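## Task

Every foam block sits above a lot number printed on the shelf edge beneath it. Any foam block whose lot number shows up at least twice anywhere in the storeroom must end up on the desk, entirely within its edges with nothing overhanging. Foam blocks with a unique lot number stay on the shelf they started on. The desk must stay roughly where it is. The robot must not fall or finish tilted, or the task fails.

## Robot and tools

ROBOT. TidyBot++: a wheeled base 0.54 m long, 0.50 m wide and 0.38 m high, carrying one seven-joint arm with a two-finger gripper. The shoulder sits 0.12 m ahead of the base centre and 0.68 m off the floor. Arm segments: upper arm 0.42 m, forearm 0.31 m, hand 0.31 m. Cameras: base_camera (fixed on the base) and wrist_camera (looks along the hand). The arm starts folded with the hand pointing down. A downward-pointing hand reaches at most about 0.94 m high, and only near the base.

FRAMES. Base frame: origin on the floor below the base centre, x forward, y left, z up, metres. Odometry frame: the base frame as it was when the scene began. hand_pose is the point between the finger pads; its z axis runs out along the fingers, and the fingers close along its y axis.

move. One call carries one action plus optional cameras and blocking.
- base: an object with any of translate_m (forward +, -2 to 2 m), strafe_m (left +, -2 to 2 m), rotate_rad (counter-clockwise from above +, -6.3 to 6.3 rad). These are offsets from where the base is when the command begins, along its axes then.
- joints: absolute angles in radians, keyed by name: joint_1_rad..joint_7_rad, plus gripper_pos (0 fully open, about 85 mm gap; 1 fully closed). joint_2_rad limited to ±2.249, joint_4_rad ±2.579, joint_6_rad ±2.099; joints 1, 3, 5, 7 turn freely and go the short way round (send steps under half a turn). Signs: joint_1 positive turns the arm clockwise from above (opposite to heading); joint_2 positive leans the upper arm forward from vertical; joint_4 negative bends the forearm forward (with joint_3 at 3.14); joint_6 negative bends the hand forward; joint_7 positive turns a down-pointing hand counter-clockwise, and at 1.57 the fingers open left-right.
- target: one list of seven numbers [x, y, z, qw, qx, qy, qz], an absolute hand pose in the base frame, metres and unit quaternion, same form as hand_pose. With target, joints may carry only gripper_pos.
- speeds: caps for this action: translate_m/strafe_m 0.05 to 0.5 m/s (give only one of them if both move), rotate_rad 0.1 to 1.57 rad/s.
- min_time_s: 0.1 to 8 s, the shortest duration for each arm motion.
- cameras: list of base_camera, wrist_camera or all; blocking: true (default) waits until everything rests, false returns in about 0.5 s.
Unknown keys make the call invalid; out-of-range values are refused.

wait(seconds 0 to 10, cameras): lets the scene run and returns state. stop(cameras): brakes all your running motions. zoom_image(camera, region [x0, y0, x1, y1] in pixels from the top-left, up to 504 by 504): closer view of the latest image; use it to read lot numbers. read_manual(section "licences"): licence text only. finished_scene(scene 1 or 2): ends the scene; call nothing after it in that reply.

RESULT LINES. base_status, joint_status and hand_status report each motion: done, moving, off_target (rested away from target, may still push), contact_stop or time_out (uncommanded stop; target dropped), not_followed (a built-in check held back the joint targets, shown with "joint command not followed" or "pose unreachable" and a cause), torque_fault, limit_stop_at_motor_heat. The move line gives the worst status; "earlier move" shows a non-blocking move's progress. base_odometry (odometry frame, heading in rad) counts wheel turns, so slip appears as travel. base_tilt is in degrees. joint_positions, hand_pose, hand_target (pose if all joints reached targets), motor_effort (percent of maximum, peak in brackets), Motor temperatures (one per arm joint), MOTOR HOT, ARM HIT, on_its_own, and pictures (camera order of the images).

CONTROL NOTES. After a target the hand rests within a few cm; to correct, add (wanted position minus hand_pose) to the last target. To hold still, resend hand_target, not hand_pose. Held loads make the arm sag; never command a loaded joint to its current reading. Friction can leave joints short; repeat corrections relative to your last command. When a carried item touches a surface, hand_pose stops descending while effort shifts only a little. A gripper closed on an object reads off_target; done at 1 means nothing was grasped. Closed fingertips reach about 20 mm beyond the hand point.

CHAINING. If a move or wait is refused, or an uncommanded stop or torque fault shows, the remaining move, wait and finished_scene calls in that reply are skipped.

AVOID. Dropping items or releasing them while moving, hitting shelves, desk or walls, and pushing hard: the arm never steers around obstacles. The robot can tip if the raised arm snags while the base drives or turns, or if the arm reaches far from folded over nearby furniture or swings sideways outstretched; back away or retract to recover. Driving the arm into things can trip a torque fault (10 s arm stop). Poses low and forward close to the base may drive the arm into the base. Heavy grip on an item still resting on a surface, or sharp twisting, strains the gripper. Keep motors cool: at 75 °C the arm sinks and stops for 30 to 60 s; resend targets when it accepts commands again. Something may occasionally nudge loose objects.

Each tool is called after ">>>" as name(argument=value, ...), one argument or row to a line, values as JSON.

## Session

>>> move(
  joints={"joint_1_rad": 0.0, "joint_2_rad": -0.9, "joint_3_rad": 3.1416, "joint_4_rad": -2.5, "joint_5_rad": 0.0, "joint_6_rad": 0.1, "joint_7_rad": 1.5708},
  min_time_s=2,
  cameras=["all"],
)

Scene clock: 2.67 s.
Motor temperatures (°C): [38 35 30 37 40 37 42]
move: done
base_odometry: x=+0.000 y=+0.000 heading=+0.000
base_tilt: forward=-0.4 right=+0.6
base_status: not commanded
joint_positions: joint_1_rad=-0.020 joint_2_rad=-0.884 joint_3_rad=+3.125 joint_4_rad=-2.522 joint_5_rad=-0.004 joint_6_rad=+0.032 joint_7_rad=+1.592 gripper_pos=+0.000
joint_status: all done
motor_effort: joint_1_rad=+0(2) joint_2_rad=+6(7) joint_3_rad=+1(2) joint_4_rad=+19(20) joint_5_rad=+1(2) joint_6_rad=+9(10) joint_7_rad=+0(1)
hand_pose: x=+0.4180 y=+0.0135 z=+0.9162 quat_wxyz=(+0.000, +0.719, +0.021, +0.694) (m; base frame)
hand_target: x=+0.4141 y=+0.0013 z=+0.9562 quat_wxyz=(+0.000, +0.682, +0.000, +0.732) (m; base frame)
hand_status: not commanded
pictures: base_camera, wrist_camera
Images, in order (width x height): base_camera 644x364, wrist_camera 644x476.

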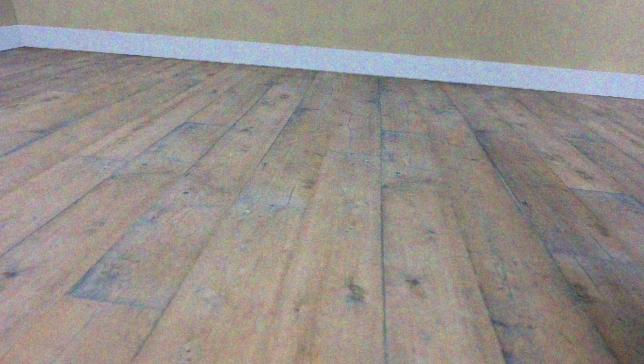

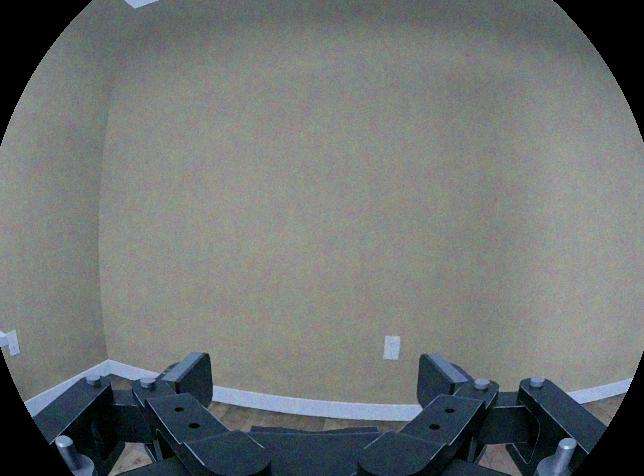

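>>> move(
  joints={"joint_1_rad": 1.2, "joint_6_rad": 0.0},
  cameras=["wrist_camera"],
)

>>> move(
  joints={"joint_1_rad": 2.4},
  cameras=["wrist_camera"],
)

>>> move(
  joints={"joint_1_rad": 3.6},
  cameras=["wrist_camera"],
)

>>> move(
  joints={"joint_1_rad": 4.8},
  cameras=["wrist_camera"],
)

Scene clock: 5.37 s.
move: done
base_odometry: x=+0.000 y=+0.000 heading=+0.000
base_tilt: forward=-0.4 right=+0.6
base_status: not commanded
joint_positions: joint_1_rad=+1.182 joint_2_rad=-0.884 joint_3_rad=+3.126 joint_4_rad=-2.522 joint_5_rad=-0.004 joint_6_rad=+0.033 joint_7_rad=+1.592 gripper_pos=+0.000
joint_status: all done
motor_effort: joint_1_rad=+0(2) joint_2_rad=+5(6) joint_3_rad=+1(1) joint_4_rad=+19(21) joint_5_rad=+1(1) joint_6_rad=+9(10) joint_7_rad=+0(1)
hand_pose: x=+0.2390 y=-0.2742 z=+0.9165 quat_wxyz=(+0.393, +0.605, -0.389, +0.573) (m; base frame)
hand_target: x=+0.2274 y=-0.2752 z=+0.9251 quat_wxyz=(+0.393, +0.592, -0.405, +0.575) (m; base frame)
hand_status: not commanded
pictures: wrist_camera
Images, in order (width x height): wrist_camera 644x476.

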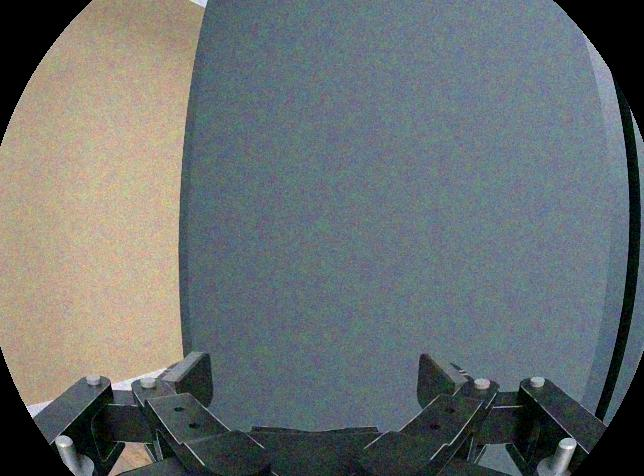

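Scene clock: 7.83 s.
move: done
base_odometry: x=+0.000 y=+0.000 heading=+0.000
base_tilt: forward=-0.4 right=+0.6
base_status: not commanded
joint_positions: joint_1_rad=+2.382 joint_2_rad=-0.884 joint_3_rad=+3.127 joint_4_rad=-2.522 joint_5_rad=-0.004 joint_6_rad=+0.033 joint_7_rad=+1.592 gripper_pos=+0.000
joint_status: all done
motor_effort: joint_1_rad=+0(2) joint_2_rad=+5(6) joint_3_rad=+1(1) joint_4_rad=+19(20) joint_5_rad=+1(1) joint_6_rad=+9(10) joint_7_rad=-1(1)
hand_pose: x=-0.0932 y=-0.2111 z=+0.9165 quat_wxyz=(+0.648, +0.279, -0.663, +0.251) (m; base frame)
hand_target: x=-0.0982 y=-0.2008 z=+0.9251 quat_wxyz=(+0.649, +0.260, -0.669, +0.252) (m; base frame)
hand_status: not commanded
pictures: wrist_camera
Images, in order (width x height): wrist_camera 644x476.

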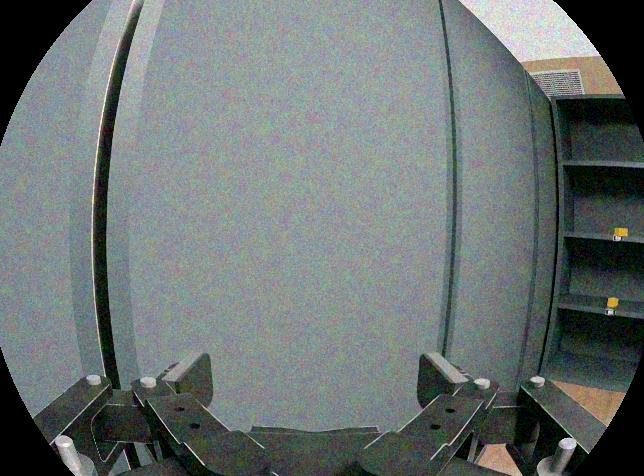

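Scene clock: 10.30 s.
move: done
base_odometry: x=+0.000 y=+0.000 heading=+0.000
base_tilt: forward=-0.4 right=+0.6
base_status: not commanded
joint_positions: joint_1_rad=+3.582 joint_2_rad=-0.884 joint_3_rad=+3.127 joint_4_rad=-2.522 joint_5_rad=-0.004 joint_6_rad=+0.033 joint_7_rad=+1.592 gripper_pos=+0.000
joint_status: all done
motor_effort: joint_1_rad=+0(2) joint_2_rad=+6(6) joint_3_rad=+1(1) joint_4_rad=+19(21) joint_5_rad=+1(1) joint_6_rad=+9(10) joint_7_rad=+0(1)
hand_pose: x=-0.1546 y=+0.1214 z=+0.9165 quat_wxyz=(+0.676, -0.144, -0.705, -0.158) (m; base frame)
hand_target: x=-0.1469 y=+0.1297 z=+0.9251 quat_wxyz=(+0.678, -0.163, -0.699, -0.158) (m; base frame)
hand_status: not commanded
pictures: wrist_camera
Images, in order (width x height): wrist_camera 644x476.

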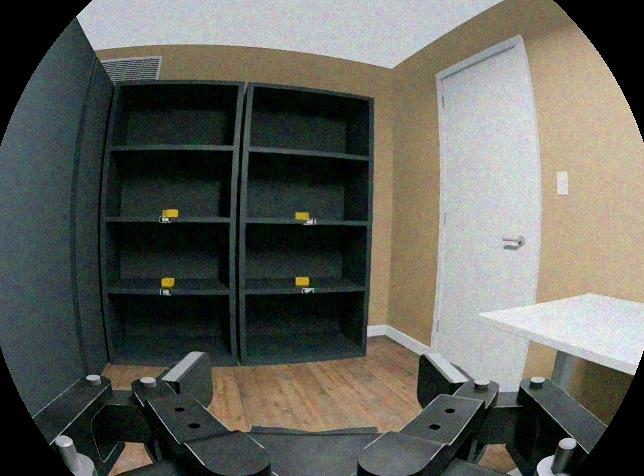

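Scene clock: 12.77 s.
move: done
base_odometry: x=+0.000 y=+0.000 heading=+0.000
base_tilt: forward=-0.4 right=+0.6
base_status: not commanded
joint_positions: joint_1_rad=+4.782 joint_2_rad=-0.884 joint_3_rad=+3.127 joint_4_rad=-2.522 joint_5_rad=-0.004 joint_6_rad=+0.033 joint_7_rad=+1.592 gripper_pos=+0.000
joint_status: all done
motor_effort: joint_1_rad=+0(2) joint_2_rad=+6(6) joint_3_rad=+1(1) joint_4_rad=+20(20) joint_5_rad=+1(1) joint_6_rad=+9(10) joint_7_rad=+0(1)
hand_pose: x=+0.1331 y=+0.2990 z=+0.9165 quat_wxyz=(+0.469, -0.517, -0.500, -0.512) (m; base frame)
hand_target: x=+0.1435 y=+0.2948 z=+0.9251 quat_wxyz=(+0.471, -0.529, -0.485, -0.514) (m; base frame)
hand_status: not commanded
pictures: wrist_camera
Images, in order (width x height): wrist_camera 644x476.

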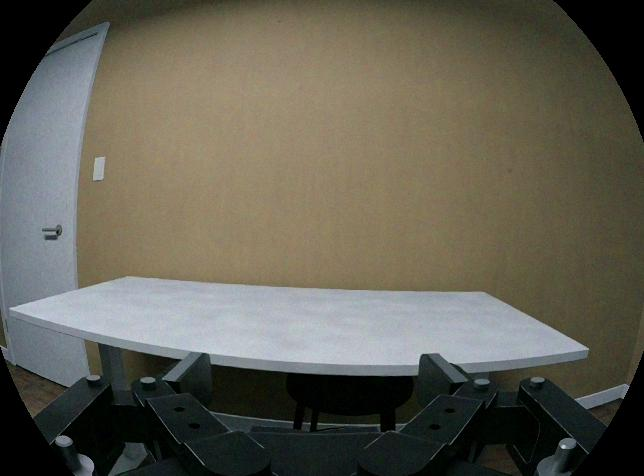

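>>> move(
  base={"strafe_m": 0.15},
)

>>> move(
  base={"rotate_rad": 3.14},
  joints={"joint_1_rad": 6.30},
  cameras=["all"],
)

Scene clock: 15.50 s.
move: done
base_odometry: x=+0.000 y=+0.150 heading=+0.001
base_tilt: forward=-0.4 right=+0.6
base_status: done
joint_positions: joint_1_rad=+4.782 joint_2_rad=-0.886 joint_3_rad=+3.127 joint_4_rad=-2.522 joint_5_rad=-0.004 joint_6_rad=+0.033 joint_7_rad=+1.592 gripper_pos=+0.000
joint_status: not commanded
motor_effort: joint_1_rad=+0(1) joint_2_rad=+6(7) joint_3_rad=+1(1) joint_4_rad=+20(20) joint_5_rad=+1(1) joint_6_rad=+9(10) joint_7_rad=+0(1)
hand_pose: x=+0.1332 y=+0.2984 z=+0.9173 quat_wxyz=(+0.470, -0.516, -0.499, -0.513) (m; base frame)
hand_target: x=+0.1435 y=+0.2948 z=+0.9251 quat_wxyz=(+0.471, -0.529, -0.485, -0.514) (m; base frame)
hand_status: not commanded
pictures: none

Scene clock: 18.80 s.
move: done
base_odometry: x=+0.000 y=+0.150 heading=+3.141
base_tilt: forward=-0.4 right=+0.6
base_status: done
joint_positions: joint_1_rad=+6.281 joint_2_rad=-0.886 joint_3_rad=+3.128 joint_4_rad=-2.522 joint_5_rad=-0.004 joint_6_rad=+0.033 joint_7_rad=+1.592 gripper_pos=+0.000
joint_status: all done
motor_effort: joint_1_rad=+0(2) joint_2_rad=+6(7) joint_3_rad=+1(2) joint_4_rad=+19(20) joint_5_rad=+1(1) joint_6_rad=+9(10) joint_7_rad=+0(1)
hand_pose: x=+0.4177 y=+0.0069 z=+0.9173 quat_wxyz=(-0.006, -0.718, -0.013, -0.696) (m; base frame)
hand_target: x=+0.4148 y=-0.0036 z=+0.9251 quat_wxyz=(-0.006, -0.717, +0.006, -0.697) (m; base frame)
hand_status: not commanded
pictures: base_camera, wrist_camera
Images, in order (width x height): base_camera 644x364, wrist_camera 644x476.

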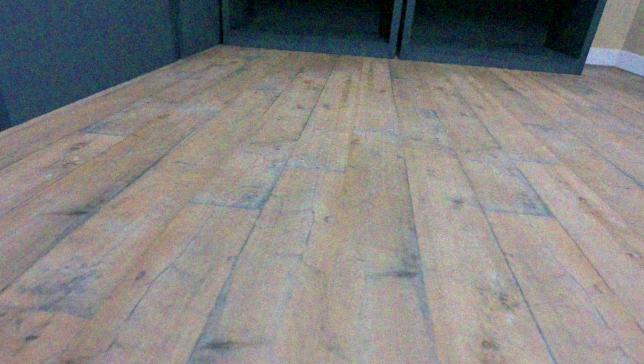

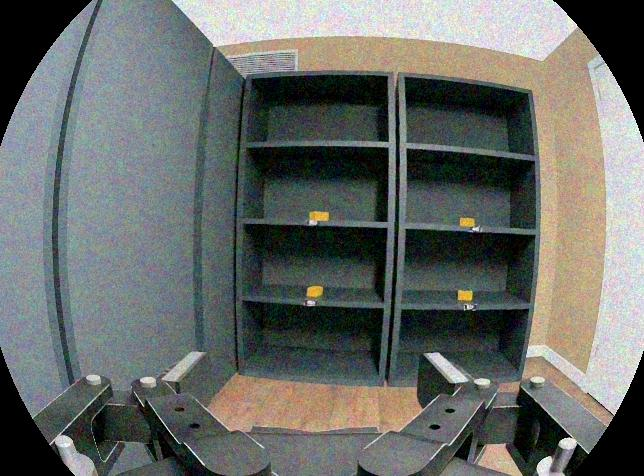

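>>> move(
  base={"rotate_rad": -0.134},
)

>>> move(
  base={"translate_m": 1.35, "strafe_m": -0.1},
  cameras=["all"],
)

Scene clock: 20.10 s.
move: done
base_odometry: x=+0.000 y=+0.150 heading=+3.008
base_tilt: forward=-0.4 right=+0.6
base_status: done
joint_positions: joint_1_rad=+6.285 joint_2_rad=-0.886 joint_3_rad=+3.130 joint_4_rad=-2.522 joint_5_rad=-0.004 joint_6_rad=+0.033 joint_7_rad=+1.592 gripper_pos=+0.000
joint_status: not commanded
motor_effort: joint_1_rad=+0(1) joint_2_rad=+6(7) joint_3_rad=+1(1) joint_4_rad=+20(20) joint_5_rad=+1(1) joint_6_rad=+9(10) joint_7_rad=+0(1)
hand_pose: x=+0.4177 y=+0.0048 z=+0.9173 quat_wxyz=(-0.007, -0.718, -0.011, -0.696) (m; base frame)
hand_target: x=+0.4148 y=-0.0036 z=+0.9251 quat_wxyz=(-0.006, -0.717, +0.006, -0.697) (m; base frame)
hand_status: not commanded
pictures: none

Scene clock: 24.13 s.
move: done
base_odometry: x=-1.325 y=+0.430 heading=+3.009
base_tilt: forward=-0.3 right=+0.6
base_status: done
joint_positions: joint_1_rad=+6.286 joint_2_rad=-0.888 joint_3_rad=+3.130 joint_4_rad=-2.522 joint_5_rad=-0.004 joint_6_rad=+0.033 joint_7_rad=+1.592 gripper_pos=+0.000
joint_status: not commanded
motor_effort: joint_1_rad=-1(1) joint_2_rad=+6(8) joint_3_rad=+1(1) joint_4_rad=+19(21) joint_5_rad=+1(1) joint_6_rad=+9(10) joint_7_rad=+0(1)
hand_pose: x=+0.4173 y=+0.0048 z=+0.9179 quat_wxyz=(-0.007, -0.718, -0.011, -0.696) (m; base frame)
hand_target: x=+0.4148 y=-0.0036 z=+0.9251 quat_wxyz=(-0.006, -0.717, +0.006, -0.697) (m; base frame)
hand_status: not commanded
pictures: base_camera, wrist_camera
Images, in order (width x height): base_camera 644x364, wrist_camera 644x476.

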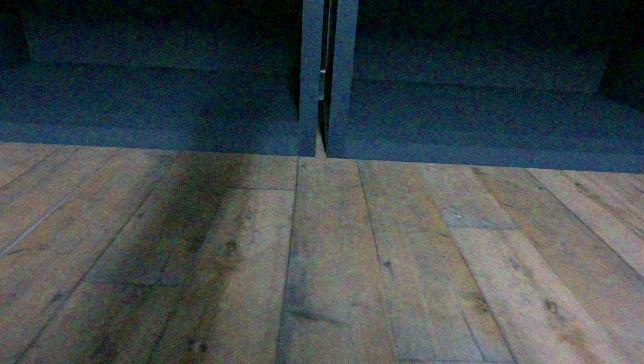

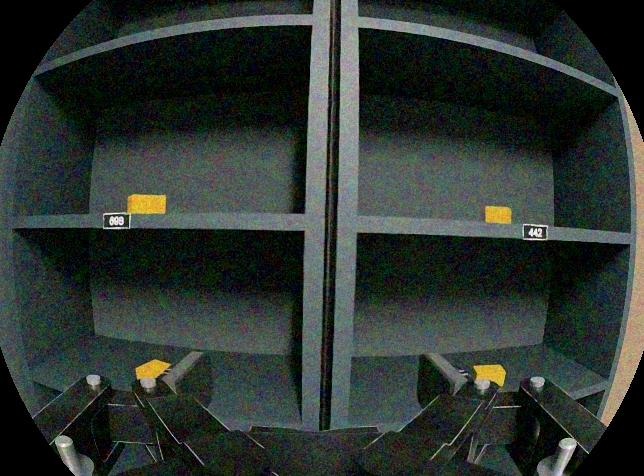

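>>> zoom_image(
  camera="wrist_camera",
  region=[95, 205, 140, 235],
)

>>> zoom_image(
  camera="wrist_camera",
  region=[512, 217, 557, 247],
)

>>> move(
  joints={"joint_6_rad": -0.55},
  cameras=["wrist_camera"],
)

Scaled by 11.200.

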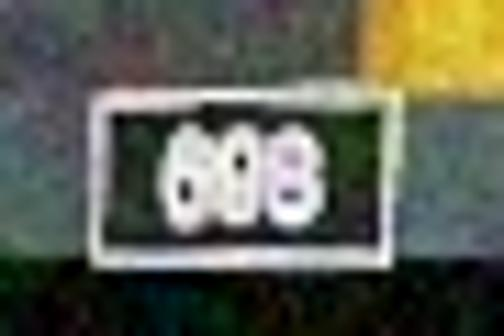

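Scaled by 11.200.

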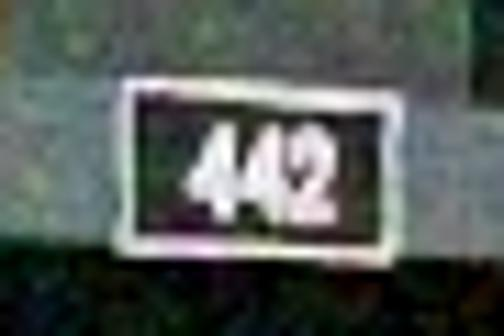

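Scene clock: 25.63 s.
move: done
base_odometry: x=-1.325 y=+0.430 heading=+3.009
base_tilt: forward=-0.3 right=+0.6
base_status: not commanded
joint_positions: joint_1_rad=+6.286 joint_2_rad=-0.888 joint_3_rad=+3.130 joint_4_rad=-2.516 joint_5_rad=-0.004 joint_6_rad=-0.497 joint_7_rad=+1.592 gripper_pos=+0.000
joint_status: all done
motor_effort: joint_1_rad=+0(1) joint_2_rad=+7(7) joint_3_rad=+1(1) joint_4_rad=+20(21) joint_5_rad=+1(1) joint_6_rad=+8(10) joint_7_rad=+0(1)
hand_pose: x=+0.3709 y=+0.0039 z=+0.7652 quat_wxyz=(-0.006, -0.874, -0.012, -0.486) (m; base frame)
hand_target: x=+0.3641 y=-0.0028 z=+0.7638 quat_wxyz=(-0.004, -0.880, +0.007, -0.476) (m; base frame)
hand_status: not commanded
pictures: wrist_camera
Images, in order (width x height): wrist_camera 644x476.

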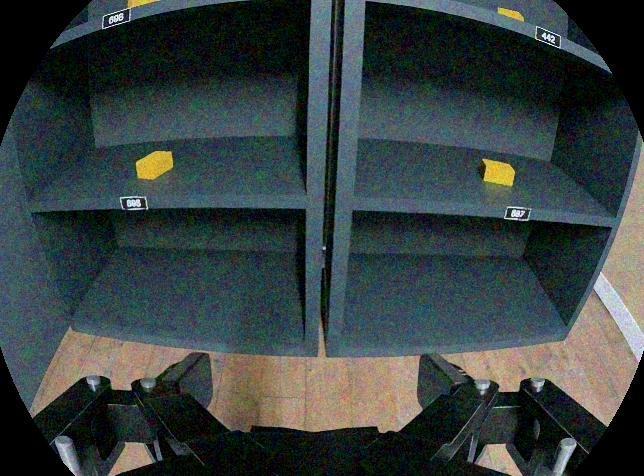

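>>> zoom_image(
  camera="wrist_camera",
  region=[111, 188, 156, 218],
)

>>> zoom_image(
  camera="wrist_camera",
  region=[495, 198, 540, 228],
)

>>> zoom_image(
  camera="wrist_camera",
  region=[93, 3, 138, 33],
)

>>> zoom_image(
  camera="wrist_camera",
  region=[525, 22, 570, 52],
)

Scaled by 11.200.

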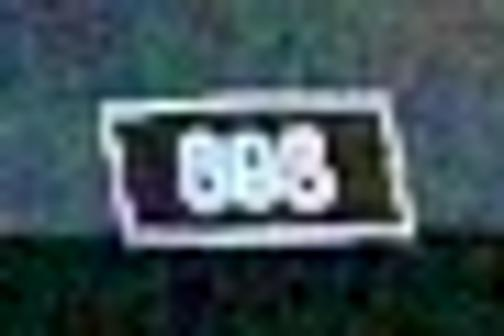

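Scaled by 11.200.

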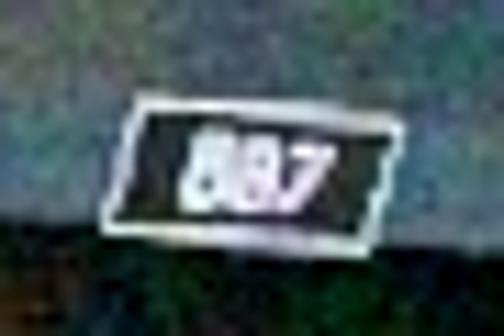

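Scaled by 11.200.

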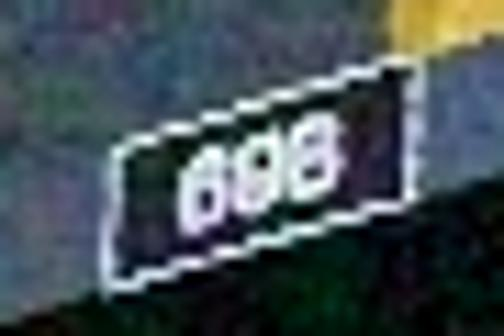

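Scaled by 11.200.

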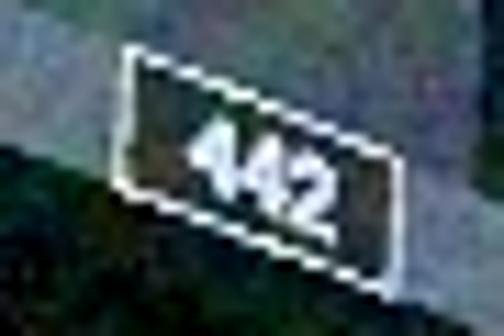

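>>> move(
  base={"translate_m": 0.22, "strafe_m": 0.33},
  joints={"joint_6_rad": -0.3},
  cameras=["all"],
)

Scene clock: 29.03 s.
move: done
base_odometry: x=-1.587 y=+0.132 heading=+3.008
base_tilt: forward=-0.4 right=+0.6
base_status: done
joint_positions: joint_1_rad=+6.287 joint_2_rad=-0.888 joint_3_rad=+3.131 joint_4_rad=-2.509 joint_5_rad=-0.004 joint_6_rad=-0.317 joint_7_rad=+1.592 gripper_pos=+0.000
joint_status: all done
motor_effort: joint_1_rad=-1(1) joint_2_rad=+6(7) joint_3_rad=+1(2) joint_4_rad=+19(21) joint_5_rad=+1(1) joint_6_rad=+9(10) joint_7_rad=+0(1)
hand_pose: x=+0.3970 y=+0.0037 z=+0.8199 quat_wxyz=(-0.007, -0.824, -0.011, -0.566) (m; base frame)
hand_target: x=+0.3982 y=-0.0033 z=+0.8335 quat_wxyz=(-0.005, -0.813, +0.007, -0.582) (m; base frame)
hand_status: not commanded
pictures: base_camera, wrist_camera
Images, in order (width x height): base_camera 644x364, wrist_camera 644x476.

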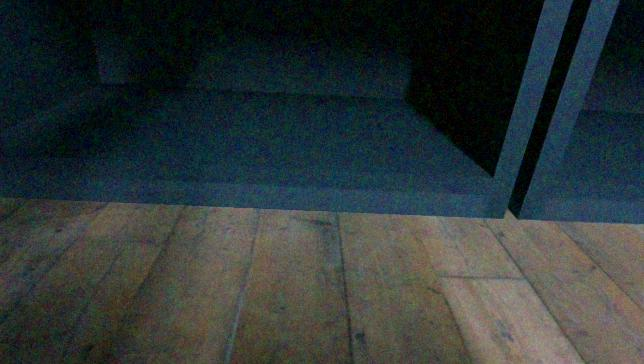

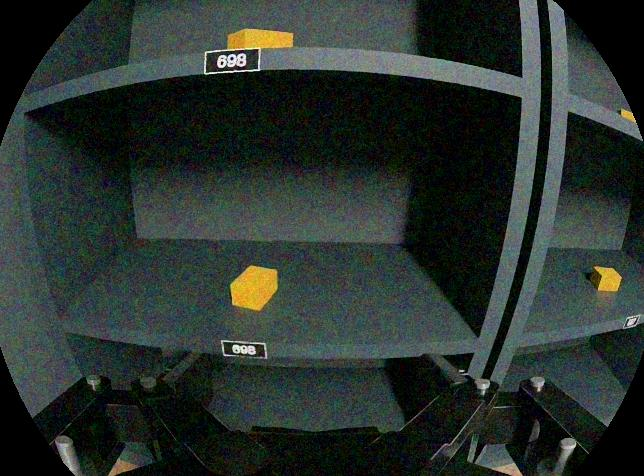

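>>> zoom_image(
  camera="wrist_camera",
  region=[221, 335, 266, 365],
)

>>> zoom_image(
  camera="wrist_camera",
  region=[202, 45, 262, 85],
)

>>> move(
  base={"strafe_m": -0.7},
  cameras=["wrist_camera"],
)

Scaled by 11.200.

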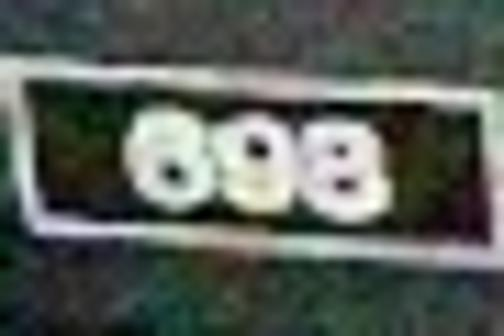

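Scaled by 8.400.

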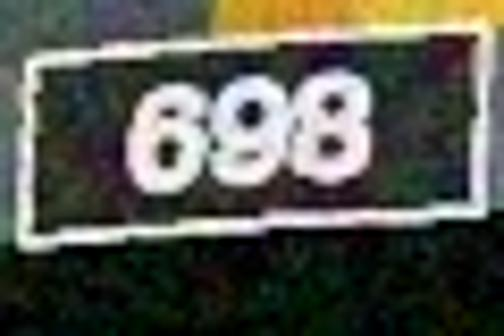

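Scene clock: 31.97 s.
move: done
base_odometry: x=-1.494 y=+0.826 heading=+3.008
base_tilt: forward=-0.3 right=+0.6
base_status: done
joint_positions: joint_1_rad=+6.287 joint_2_rad=-0.889 joint_3_rad=+3.132 joint_4_rad=-2.509 joint_5_rad=-0.004 joint_6_rad=-0.317 joint_7_rad=+1.592 gripper_pos=+0.000
joint_status: not commanded
motor_effort: joint_1_rad=+0(1) joint_2_rad=+6(7) joint_3_rad=+1(2) joint_4_rad=+19(20) joint_5_rad=+1(1) joint_6_rad=+8(9) joint_7_rad=+0(1)
hand_pose: x=+0.3969 y=+0.0034 z=+0.8199 quat_wxyz=(-0.007, -0.824, -0.010, -0.566) (m; base frame)
hand_target: x=+0.3982 y=-0.0033 z=+0.8335 quat_wxyz=(-0.005, -0.813, +0.007, -0.582) (m; base frame)
hand_status: not commanded
pictures: wrist_camera
Images, in order (width x height): wrist_camera 644x476.

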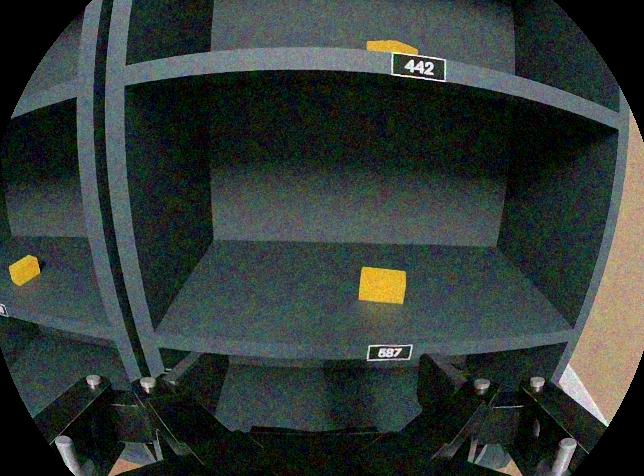

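>>> zoom_image(
  camera="wrist_camera",
  region=[365, 337, 410, 367],
)

>>> zoom_image(
  camera="wrist_camera",
  region=[390, 45, 450, 85],
)

Scaled by 11.200.

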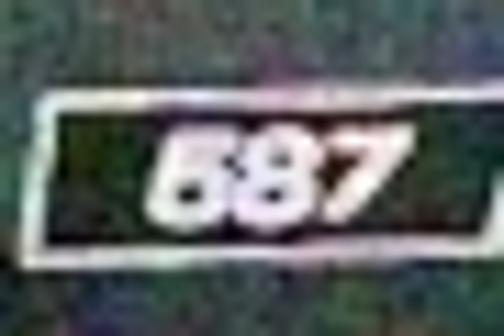

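Scaled by 8.400.

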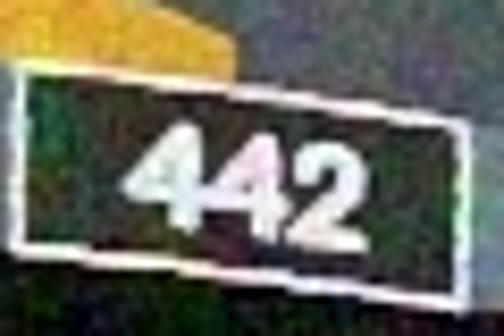

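>>> move(
  base={"strafe_m": 0.78, "rotate_rad": 0.05},
  joints={"joint_1_rad": 6.283, "joint_2_rad": -0.18, "joint_4_rad": -0.76, "joint_6_rad": -1.74},
  min_time_s=3,
  cameras=["all"],
)

Scene clock: 39.23 s.
move: done
base_odometry: x=-1.597 y=+0.052 heading=+3.060
base_tilt: forward=-0.3 right=+0.6
base_status: done
joint_positions: joint_1_rad=+6.287 joint_2_rad=-0.203 joint_3_rad=+3.134 joint_4_rad=-0.787 joint_5_rad=-0.004 joint_6_rad=-1.683 joint_7_rad=+1.592 gripper_pos=+0.000
joint_status: all done
motor_effort: joint_1_rad=+0(2) joint_2_rad=-5(7) joint_3_rad=+1(2) joint_4_rad=+12(22) joint_5_rad=+0(1) joint_6_rad=+7(10) joint_7_rad=+0(1)
hand_pose: x=+0.4465 y=+0.0045 z=+1.1564 quat_wxyz=(-0.003, -0.906, -0.012, -0.423) (m; base frame)
hand_target: x=+0.4439 y=+0.0014 z=+1.1467 quat_wxyz=(+0.000, -0.917, +0.000, -0.399) (m; base frame)
hand_status: not commanded
pictures: base_camera, wrist_camera
Images, in order (width x height): base_camera 644x364, wrist_camera 644x476.

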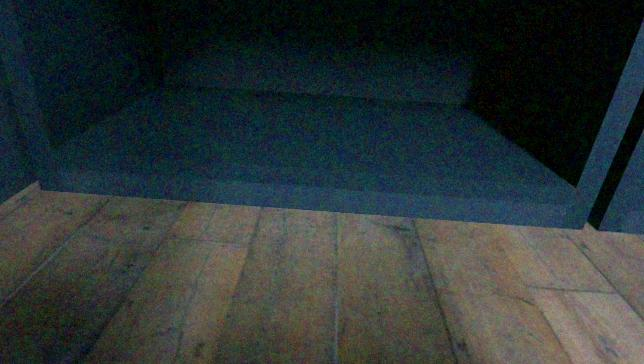

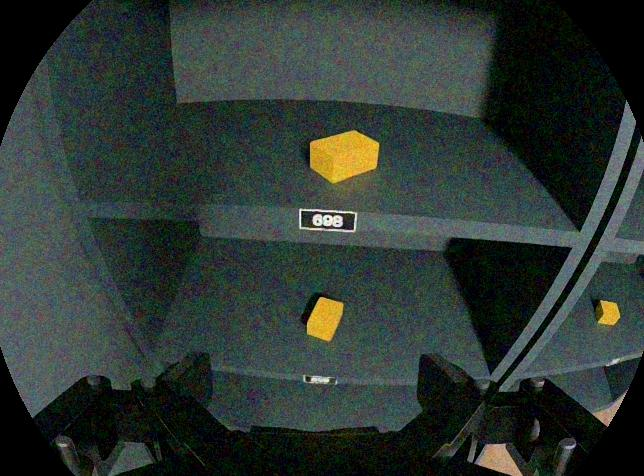

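>>> move(
  base={"translate_m": 0.3, "rotate_rad": -0.06, "strafe_m": 0.1},
  speeds={"translate_m": 0.2},
  joints={"gripper_pos": 1.0},
  cameras=["all"],
)

Scene clock: 43.13 s.
move: done
base_odometry: x=-1.905 y=-0.023 heading=+2.999
base_tilt: forward=-0.3 right=+0.6
base_status: done
joint_positions: joint_1_rad=+6.287 joint_2_rad=-0.188 joint_3_rad=+3.136 joint_4_rad=-0.784 joint_5_rad=-0.004 joint_6_rad=-1.687 joint_7_rad=+1.592 gripper_pos=+0.999
joint_status: all done
motor_effort: joint_1_rad=+0(1) joint_2_rad=-6(9) joint_3_rad=+0(1) joint_4_rad=+12(13) joint_5_rad=+1(1) joint_6_rad=+7(8) joint_7_rad=+0(1)
hand_pose: x=+0.4525 y=+0.0036 z=+1.1520 quat_wxyz=(-0.003, -0.909, -0.012, -0.416) (m; base frame)
hand_target: x=+0.4439 y=+0.0014 z=+1.1467 quat_wxyz=(+0.000, -0.917, +0.000, -0.399) (m; base frame)
hand_status: not commanded
pictures: base_camera, wrist_camera
Images, in order (width x height): base_camera 644x364, wrist_camera 644x476.

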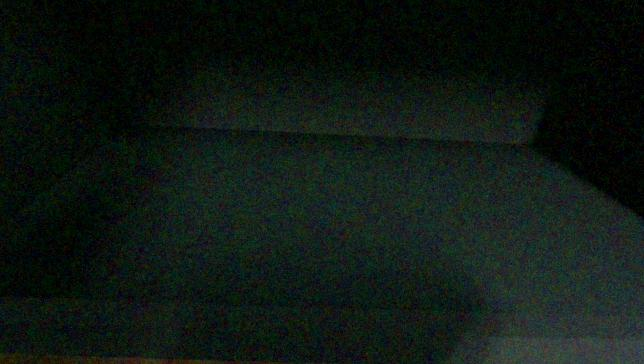

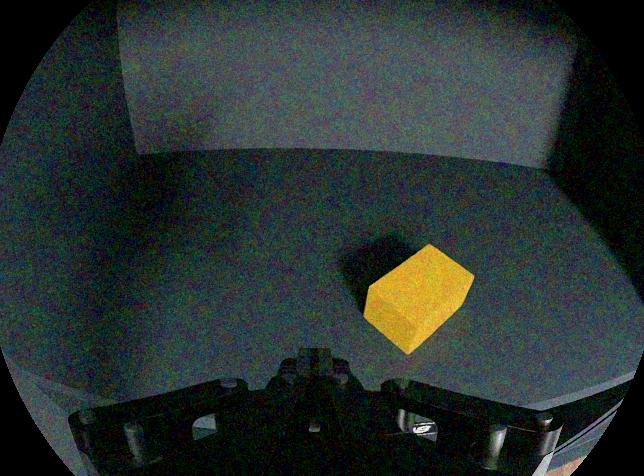

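>>> move(
  joints={"joint_1_rad": 5.936, "joint_2_rad": 0.225, "joint_3_rad": 3.1416, "joint_4_rad": -0.64, "joint_5_rad": 0.785, "joint_6_rad": -1.89, "joint_7_rad": 0.70, "gripper_pos": 0.0},
  min_time_s=3,
  cameras=["wrist_camera"],
)

Scene clock: 48.60 s.
move: done
base_odometry: x=-1.905 y=-0.023 heading=+2.999
base_tilt: forward=-0.3 right=+0.6
base_status: not commanded
joint_positions: joint_1_rad=+5.954 joint_2_rad=+0.195 joint_3_rad=+3.136 joint_4_rad=-0.667 joint_5_rad=+0.712 joint_6_rad=-1.836 joint_7_rad=+0.744 gripper_pos=+0.000
joint_status: all done
motor_effort: joint_1_rad=+0(2) joint_2_rad=-19(20) joint_3_rad=+1(1) joint_4_rad=+12(14) joint_5_rad=+5(7) joint_6_rad=+5(8) joint_7_rad=+0(2)
hand_pose: x=+0.5670 y=-0.0510 z=+1.0730 quat_wxyz=(-0.144, -0.847, +0.381, -0.341) (m; base frame)
hand_target: x=+0.5607 y=-0.0610 z=+1.0732 quat_wxyz=(-0.172, -0.827, +0.416, -0.336) (m; base frame)
hand_status: not commanded
pictures: wrist_camera
Images, in order (width x height): wrist_camera 644x476.

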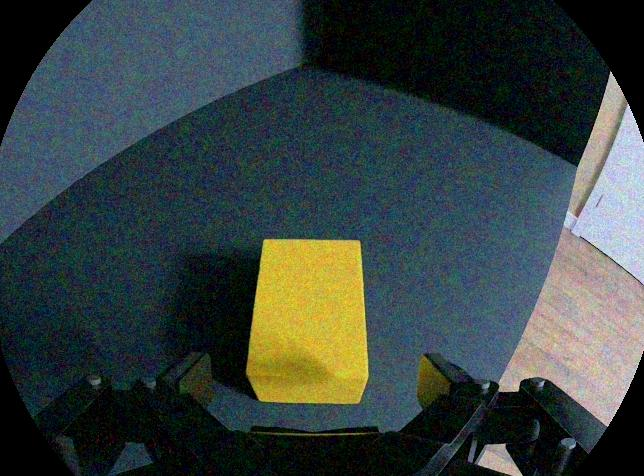

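>>> move(
  joints={"joint_1_rad": 6.045, "joint_2_rad": 0.155, "joint_4_rad": -0.86, "joint_5_rad": 0.60, "joint_6_rad": -1.63, "joint_7_rad": 0.685},
  min_time_s=2,
)

>>> move(
  joints={"joint_1_rad": 6.094, "joint_2_rad": 0.14, "joint_4_rad": -0.95, "joint_5_rad": 0.57, "joint_6_rad": -1.54, "joint_7_rad": 0.675},
  min_time_s=1.5,
  cameras=["wrist_camera"],
)

Scene clock: 51.67 s.
move: done
base_odometry: x=-1.905 y=-0.023 heading=+2.999
base_tilt: forward=-0.3 right=+0.6
base_status: not commanded
joint_positions: joint_1_rad=+6.026 joint_2_rad=+0.176 joint_3_rad=+3.136 joint_4_rad=-0.824 joint_5_rad=+0.677 joint_6_rad=-1.690 joint_7_rad=+0.728 gripper_pos=+0.000
joint_status: all done
motor_effort: joint_1_rad=+0(2) joint_2_rad=-19(20) joint_3_rad=+1(1) joint_4_rad=+14(15) joint_5_rad=+6(7) joint_6_rad=+4(6) joint_7_rad=+0(1)
hand_pose: x=+0.5913 y=-0.0728 z=+1.0431 quat_wxyz=(-0.155, -0.849, +0.371, -0.344) (m; base frame)
hand_target: x=+0.5991 y=-0.0627 z=+1.0356 quat_wxyz=(-0.113, -0.849, +0.379, -0.349) (m; base frame)
hand_status: not commanded
pictures: none

Scene clock: 53.47 s.
move: done
base_odometry: x=-1.905 y=-0.023 heading=+2.999
base_tilt: forward=-0.3 right=+0.6
base_status: not commanded
joint_positions: joint_1_rad=+6.075 joint_2_rad=+0.161 joint_3_rad=+3.136 joint_4_rad=-0.912 joint_5_rad=+0.648 joint_6_rad=-1.600 joint_7_rad=+0.718 gripper_pos=+0.000
joint_status: all done
motor_effort: joint_1_rad=+0(2) joint_2_rad=-19(20) joint_3_rad=+0(1) joint_4_rad=+15(15) joint_5_rad=+6(7) joint_6_rad=+4(6) joint_7_rad=+0(1)
hand_pose: x=+0.6025 y=-0.0864 z=+1.0247 quat_wxyz=(-0.153, -0.849, +0.368, -0.346) (m; base frame)
hand_target: x=+0.6092 y=-0.0758 z=+1.0159 quat_wxyz=(-0.109, -0.849, +0.380, -0.349) (m; base frame)
hand_status: not commanded
pictures: wrist_camera
Images, in order (width x height): wrist_camera 644x476.

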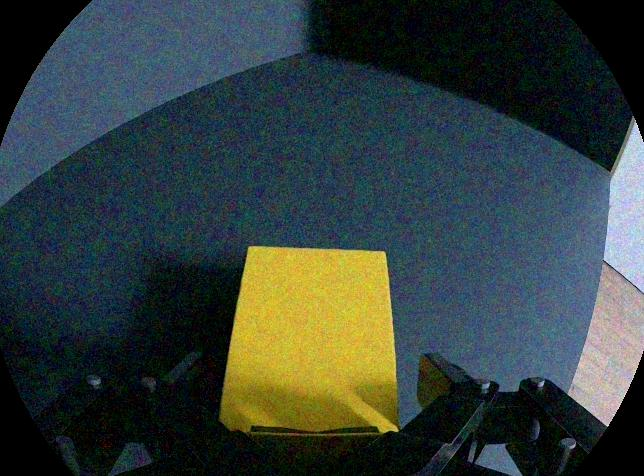

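>>> move(
  joints={"gripper_pos": 0.45},
  cameras=["wrist_camera"],
)

Scene clock: 54.40 s.
move: off_target
base_odometry: x=-1.905 y=-0.023 heading=+2.999
base_tilt: forward=-0.3 right=+0.6
base_status: not commanded
joint_positions: joint_1_rad=+6.076 joint_2_rad=+0.157 joint_3_rad=+3.136 joint_4_rad=-0.914 joint_5_rad=+0.647 joint_6_rad=-1.597 joint_7_rad=+0.718 gripper_pos=+0.389
joint_status: gripper_pos off_target (ended at +0.389, target +0.450)
motor_effort: joint_1_rad=+0(1) joint_2_rad=-20(20) joint_3_rad=+0(1) joint_4_rad=+14(16) joint_5_rad=+6(6) joint_6_rad=+4(5) joint_7_rad=+0(1)
hand_pose: x=+0.6017 y=-0.0866 z=+1.0259 quat_wxyz=(-0.151, -0.849, +0.368, -0.347) (m; base frame)
hand_target: x=+0.6092 y=-0.0758 z=+1.0159 quat_wxyz=(-0.109, -0.849, +0.380, -0.349) (m; base frame)
hand_status: not commanded
pictures: wrist_camera
Images, in order (width x height): wrist_camera 644x476.

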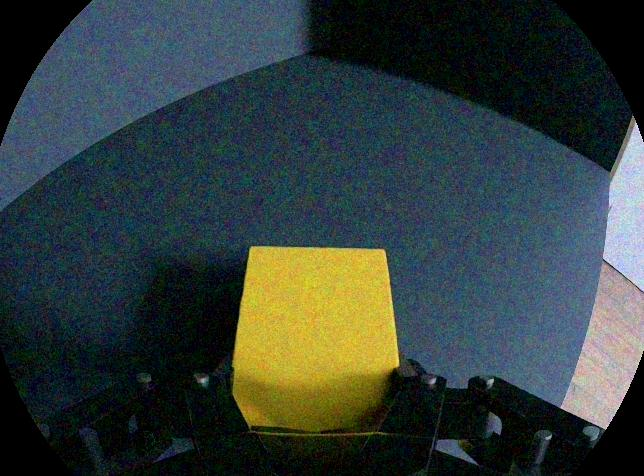

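>>> move(
  joints={"joint_1_rad": 5.99, "joint_2_rad": 0.21, "joint_4_rad": -0.68, "joint_5_rad": 0.75, "joint_6_rad": -1.84, "joint_7_rad": 0.75, "gripper_pos": 0.55},
  min_time_s=2,
)

>>> move(
  base={"translate_m": -0.5},
  speeds={"translate_m": 0.3},
  cameras=["all"],
)

Scene clock: 57.00 s.
move: off_target
base_odometry: x=-1.905 y=-0.023 heading=+2.999
base_tilt: forward=-0.3 right=+0.6
base_status: not commanded
joint_positions: joint_1_rad=+6.009 joint_2_rad=+0.173 joint_3_rad=+3.136 joint_4_rad=-0.707 joint_5_rad=+0.678 joint_6_rad=-1.786 joint_7_rad=+0.719 gripper_pos=+0.389
joint_status: gripper_pos off_target (ended at +0.389, target +0.550); the others done
motor_effort: joint_1_rad=+0(1) joint_2_rad=-19(21) joint_3_rad=+1(1) joint_4_rad=+13(16) joint_5_rad=+5(7) joint_6_rad=+5(6) joint_7_rad=+0(1)
hand_pose: x=+0.5700 y=-0.0680 z=+1.0712 quat_wxyz=(-0.133, -0.838, +0.398, -0.348) (m; base frame)
hand_target: x=+0.5664 y=-0.0773 z=+1.0683 quat_wxyz=(-0.176, -0.836, +0.399, -0.334) (m; base frame)
hand_status: not commanded
pictures: none

Scene clock: 59.67 s.
move: done
base_odometry: x=-1.409 y=-0.094 heading=+2.999
base_tilt: forward=-0.3 right=+0.6
base_status: done
joint_positions: joint_1_rad=+6.006 joint_2_rad=+0.187 joint_3_rad=+3.136 joint_4_rad=-0.705 joint_5_rad=+0.680 joint_6_rad=-1.791 joint_7_rad=+0.719 gripper_pos=+0.389
joint_status: not commanded
motor_effort: joint_1_rad=+0(1) joint_2_rad=-19(21) joint_3_rad=+0(1) joint_4_rad=+13(14) joint_5_rad=+5(6) joint_6_rad=+4(6) joint_7_rad=+0(1)
hand_pose: x=+0.5737 y=-0.0658 z=+1.0656 quat_wxyz=(-0.138, -0.841, +0.397, -0.342) (m; base frame)
hand_target: x=+0.5664 y=-0.0773 z=+1.0683 quat_wxyz=(-0.176, -0.836, +0.399, -0.334) (m; base frame)
hand_status: not commanded
pictures: base_camera, wrist_camera
Images, in order (width x height): base_camera 644x364, wrist_camera 644x476.

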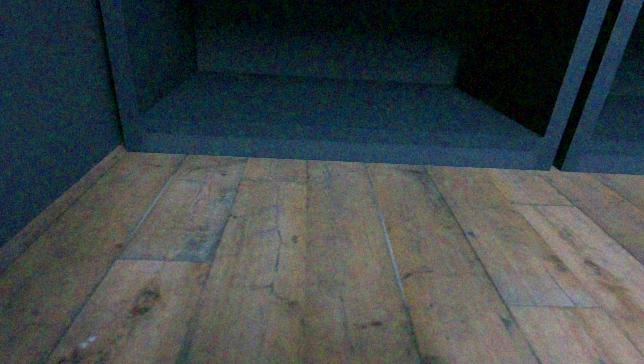

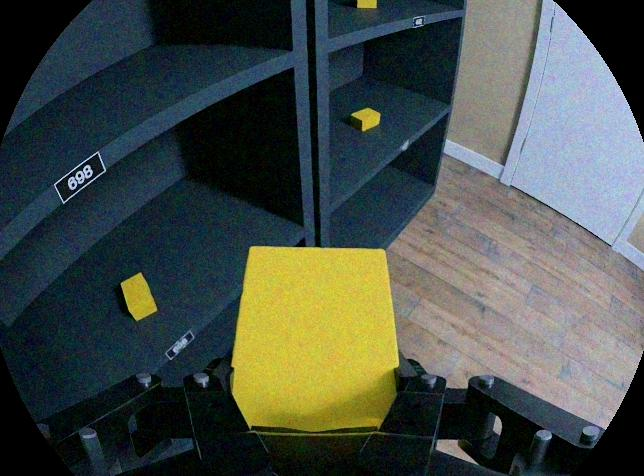

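>>> zoom_image(
  camera="wrist_camera",
  region=[155, 325, 205, 365],
)

>>> move(
  joints={"joint_1_rad": 6.283, "joint_2_rad": -0.6, "joint_4_rad": -1.9, "joint_5_rad": 0.0, "joint_6_rad": -0.6, "joint_7_rad": 1.5708},
  base={"translate_m": -0.35},
  min_time_s=3,
  cameras=["all"],
)

Scaled by 10.080.

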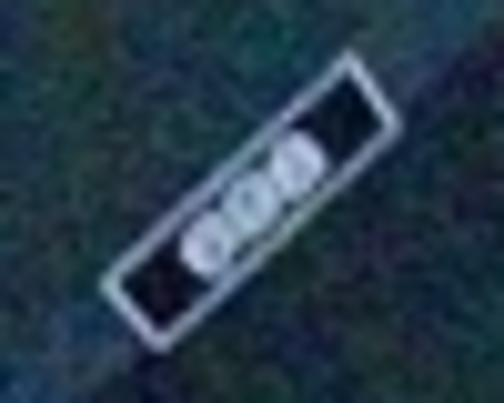

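Scene clock: 63.47 s.
move: done
base_odometry: x=-1.063 y=-0.144 heading=+2.999
base_tilt: forward=-0.4 right=+0.6
base_status: done
joint_positions: joint_1_rad=+6.263 joint_2_rad=-0.585 joint_3_rad=+3.136 joint_4_rad=-1.859 joint_5_rad=+0.070 joint_6_rad=-0.669 joint_7_rad=+1.527 gripper_pos=+0.389
joint_status: all done
motor_effort: joint_1_rad=+0(2) joint_2_rad=-1(23) joint_3_rad=+1(1) joint_4_rad=+19(20) joint_5_rad=+1(7) joint_6_rad=+9(10) joint_7_rad=+0(1)
hand_pose: x=+0.4772 y=-0.0025 z=+1.0122 quat_wxyz=(-0.015, -0.825, -0.003, -0.565) (m; base frame)
hand_target: x=+0.4789 y=+0.0014 z=+1.0125 quat_wxyz=(+0.000, -0.813, +0.000, -0.582) (m; base frame)
hand_status: not commanded
pictures: base_camera, wrist_camera
Images, in order (width x height): base_camera 644x364, wrist_camera 644x476.

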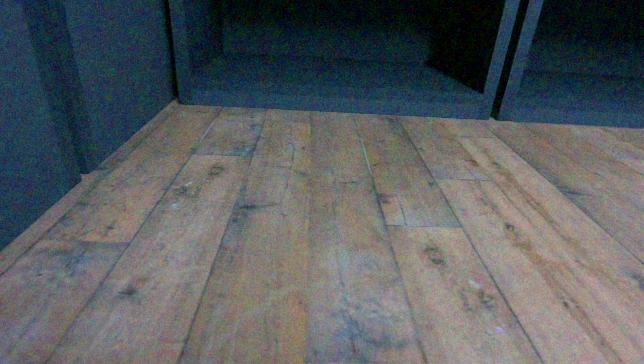

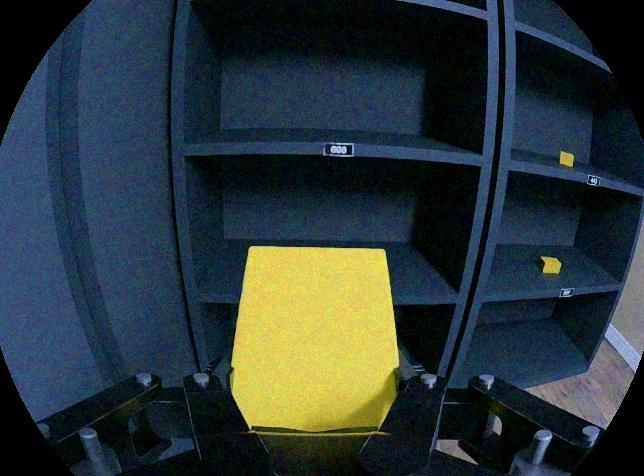

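>>> move(
  base={"translate_m": -0.53, "strafe_m": -0.42, "rotate_rad": -1.57},
  cameras=["all"],
)

Scene clock: 67.03 s.
move: done
base_odometry: x=-0.479 y=+0.196 heading=+1.428
base_tilt: forward=-0.3 right=+0.6
base_status: done
joint_positions: joint_1_rad=+6.268 joint_2_rad=-0.587 joint_3_rad=+3.139 joint_4_rad=-1.859 joint_5_rad=+0.064 joint_6_rad=-0.664 joint_7_rad=+1.528 gripper_pos=+0.389
joint_status: not commanded
motor_effort: joint_1_rad=-1(1) joint_2_rad=+0(4) joint_3_rad=+1(3) joint_4_rad=+18(20) joint_5_rad=+1(2) joint_6_rad=+9(9) joint_7_rad=+0(1)
hand_pose: x=+0.4773 y=-0.0044 z=+1.0135 quat_wxyz=(-0.014, -0.824, +0.001, -0.567) (m; base frame)
hand_target: x=+0.4789 y=+0.0014 z=+1.0125 quat_wxyz=(+0.000, -0.813, +0.000, -0.582) (m; base frame)
hand_status: not commanded
pictures: base_camera, wrist_camera
Images, in order (width x height): base_camera 644x364, wrist_camera 644x476.

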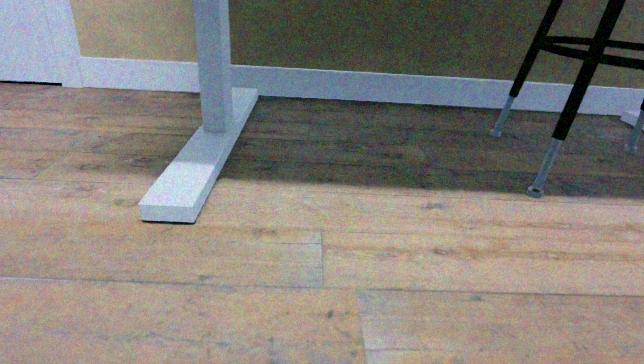

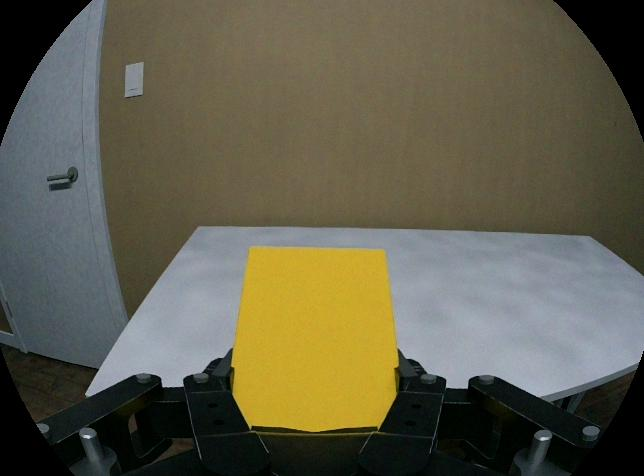

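>>> move(
  base={"translate_m": 0.28},
  speeds={"translate_m": 0.25},
  joints={"joint_5_rad": -0.03},
)

>>> move(
  joints={"joint_1_rad": 6.283, "joint_2_rad": -0.035, "joint_4_rad": -1.57, "joint_5_rad": -0.03, "joint_6_rad": -0.91},
  min_time_s=2.5,
  cameras=["wrist_camera"],
)

>>> move(
  joints={"joint_2_rad": -0.007, "joint_4_rad": -1.94, "joint_6_rad": -0.47},
  min_time_s=3,
  cameras=["wrist_camera"],
)

Scene clock: 69.47 s.
move: done
base_odometry: x=-0.438 y=+0.474 heading=+1.428
base_tilt: forward=-0.3 right=+0.6
base_status: done
joint_positions: joint_1_rad=+6.268 joint_2_rad=-0.594 joint_3_rad=+3.139 joint_4_rad=-1.860 joint_5_rad=+0.030 joint_6_rad=-0.664 joint_7_rad=+1.528 gripper_pos=+0.389
joint_status: all done
motor_effort: joint_1_rad=-1(1) joint_2_rad=-1(3) joint_3_rad=+1(1) joint_4_rad=+19(20) joint_5_rad=+1(2) joint_6_rad=+9(9) joint_7_rad=+0(1)
hand_pose: x=+0.4747 y=+0.0020 z=+1.0159 quat_wxyz=(+0.002, -0.822, +0.006, -0.570) (m; base frame)
hand_target: x=+0.4789 y=+0.0067 z=+1.0126 quat_wxyz=(+0.014, -0.813, +0.005, -0.582) (m; base frame)
hand_status: not commanded
pictures: none

Scene clock: 72.30 s.
move: done
base_odometry: x=-0.438 y=+0.474 heading=+1.428
base_tilt: forward=-0.3 right=+0.6
base_status: not commanded
joint_positions: joint_1_rad=+6.268 joint_2_rad=-0.059 joint_3_rad=+3.139 joint_4_rad=-1.599 joint_5_rad=+0.030 joint_6_rad=-0.854 joint_7_rad=+1.528 gripper_pos=+0.389
joint_status: all done
motor_effort: joint_1_rad=+0(2) joint_2_rad=-15(19) joint_3_rad=+0(1) joint_4_rad=+18(20) joint_5_rad=+1(2) joint_6_rad=+7(10) joint_7_rad=+0(1)
hand_pose: x=+0.6201 y=+0.0030 z=+0.8832 quat_wxyz=(-0.003, -0.931, +0.007, -0.365) (m; base frame)
hand_target: x=+0.6182 y=+0.0088 z=+0.8749 quat_wxyz=(+0.014, -0.940, +0.005, -0.341) (m; base frame)
hand_status: not commanded
pictures: wrist_camera
Images, in order (width x height): wrist_camera 644x476.

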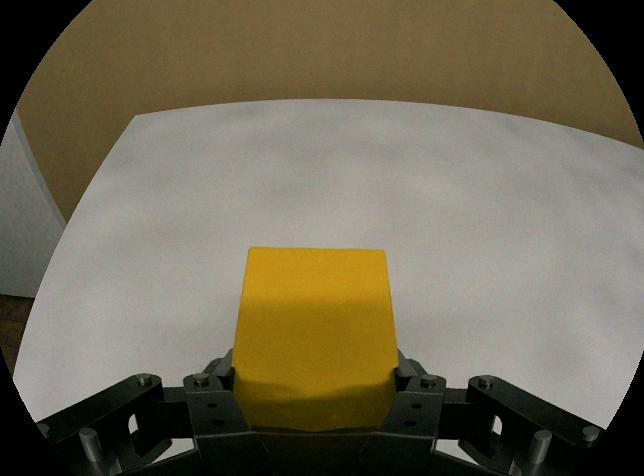

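Scene clock: 75.60 s.
move: done
base_odometry: x=-0.438 y=+0.474 heading=+1.428
base_tilt: forward=-0.3 right=+0.6
base_status: not commanded
joint_positions: joint_1_rad=+6.268 joint_2_rad=-0.040 joint_3_rad=+3.139 joint_4_rad=-1.901 joint_5_rad=+0.030 joint_6_rad=-0.534 joint_7_rad=+1.528 gripper_pos=+0.389
joint_status: all done
motor_effort: joint_1_rad=+0(1) joint_2_rad=-16(17) joint_3_rad=+0(1) joint_4_rad=+17(19) joint_5_rad=+1(1) joint_6_rad=+7(8) joint_7_rad=+0(1)
hand_pose: x=+0.6147 y=+0.0052 z=+0.7836 quat_wxyz=(-0.001, -0.931, +0.003, -0.364) (m; base frame)
hand_target: x=+0.6196 y=+0.0057 z=+0.7611 quat_wxyz=(+0.011, -0.932, +0.010, -0.361) (m; base frame)
hand_status: not commanded
pictures: wrist_camera
Images, in order (width x height): wrist_camera 644x476.

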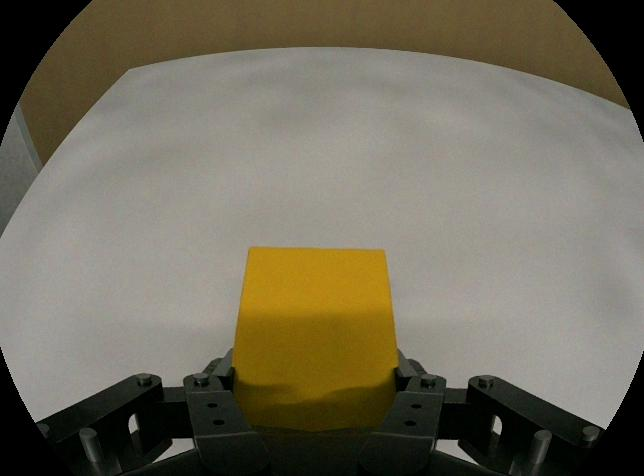

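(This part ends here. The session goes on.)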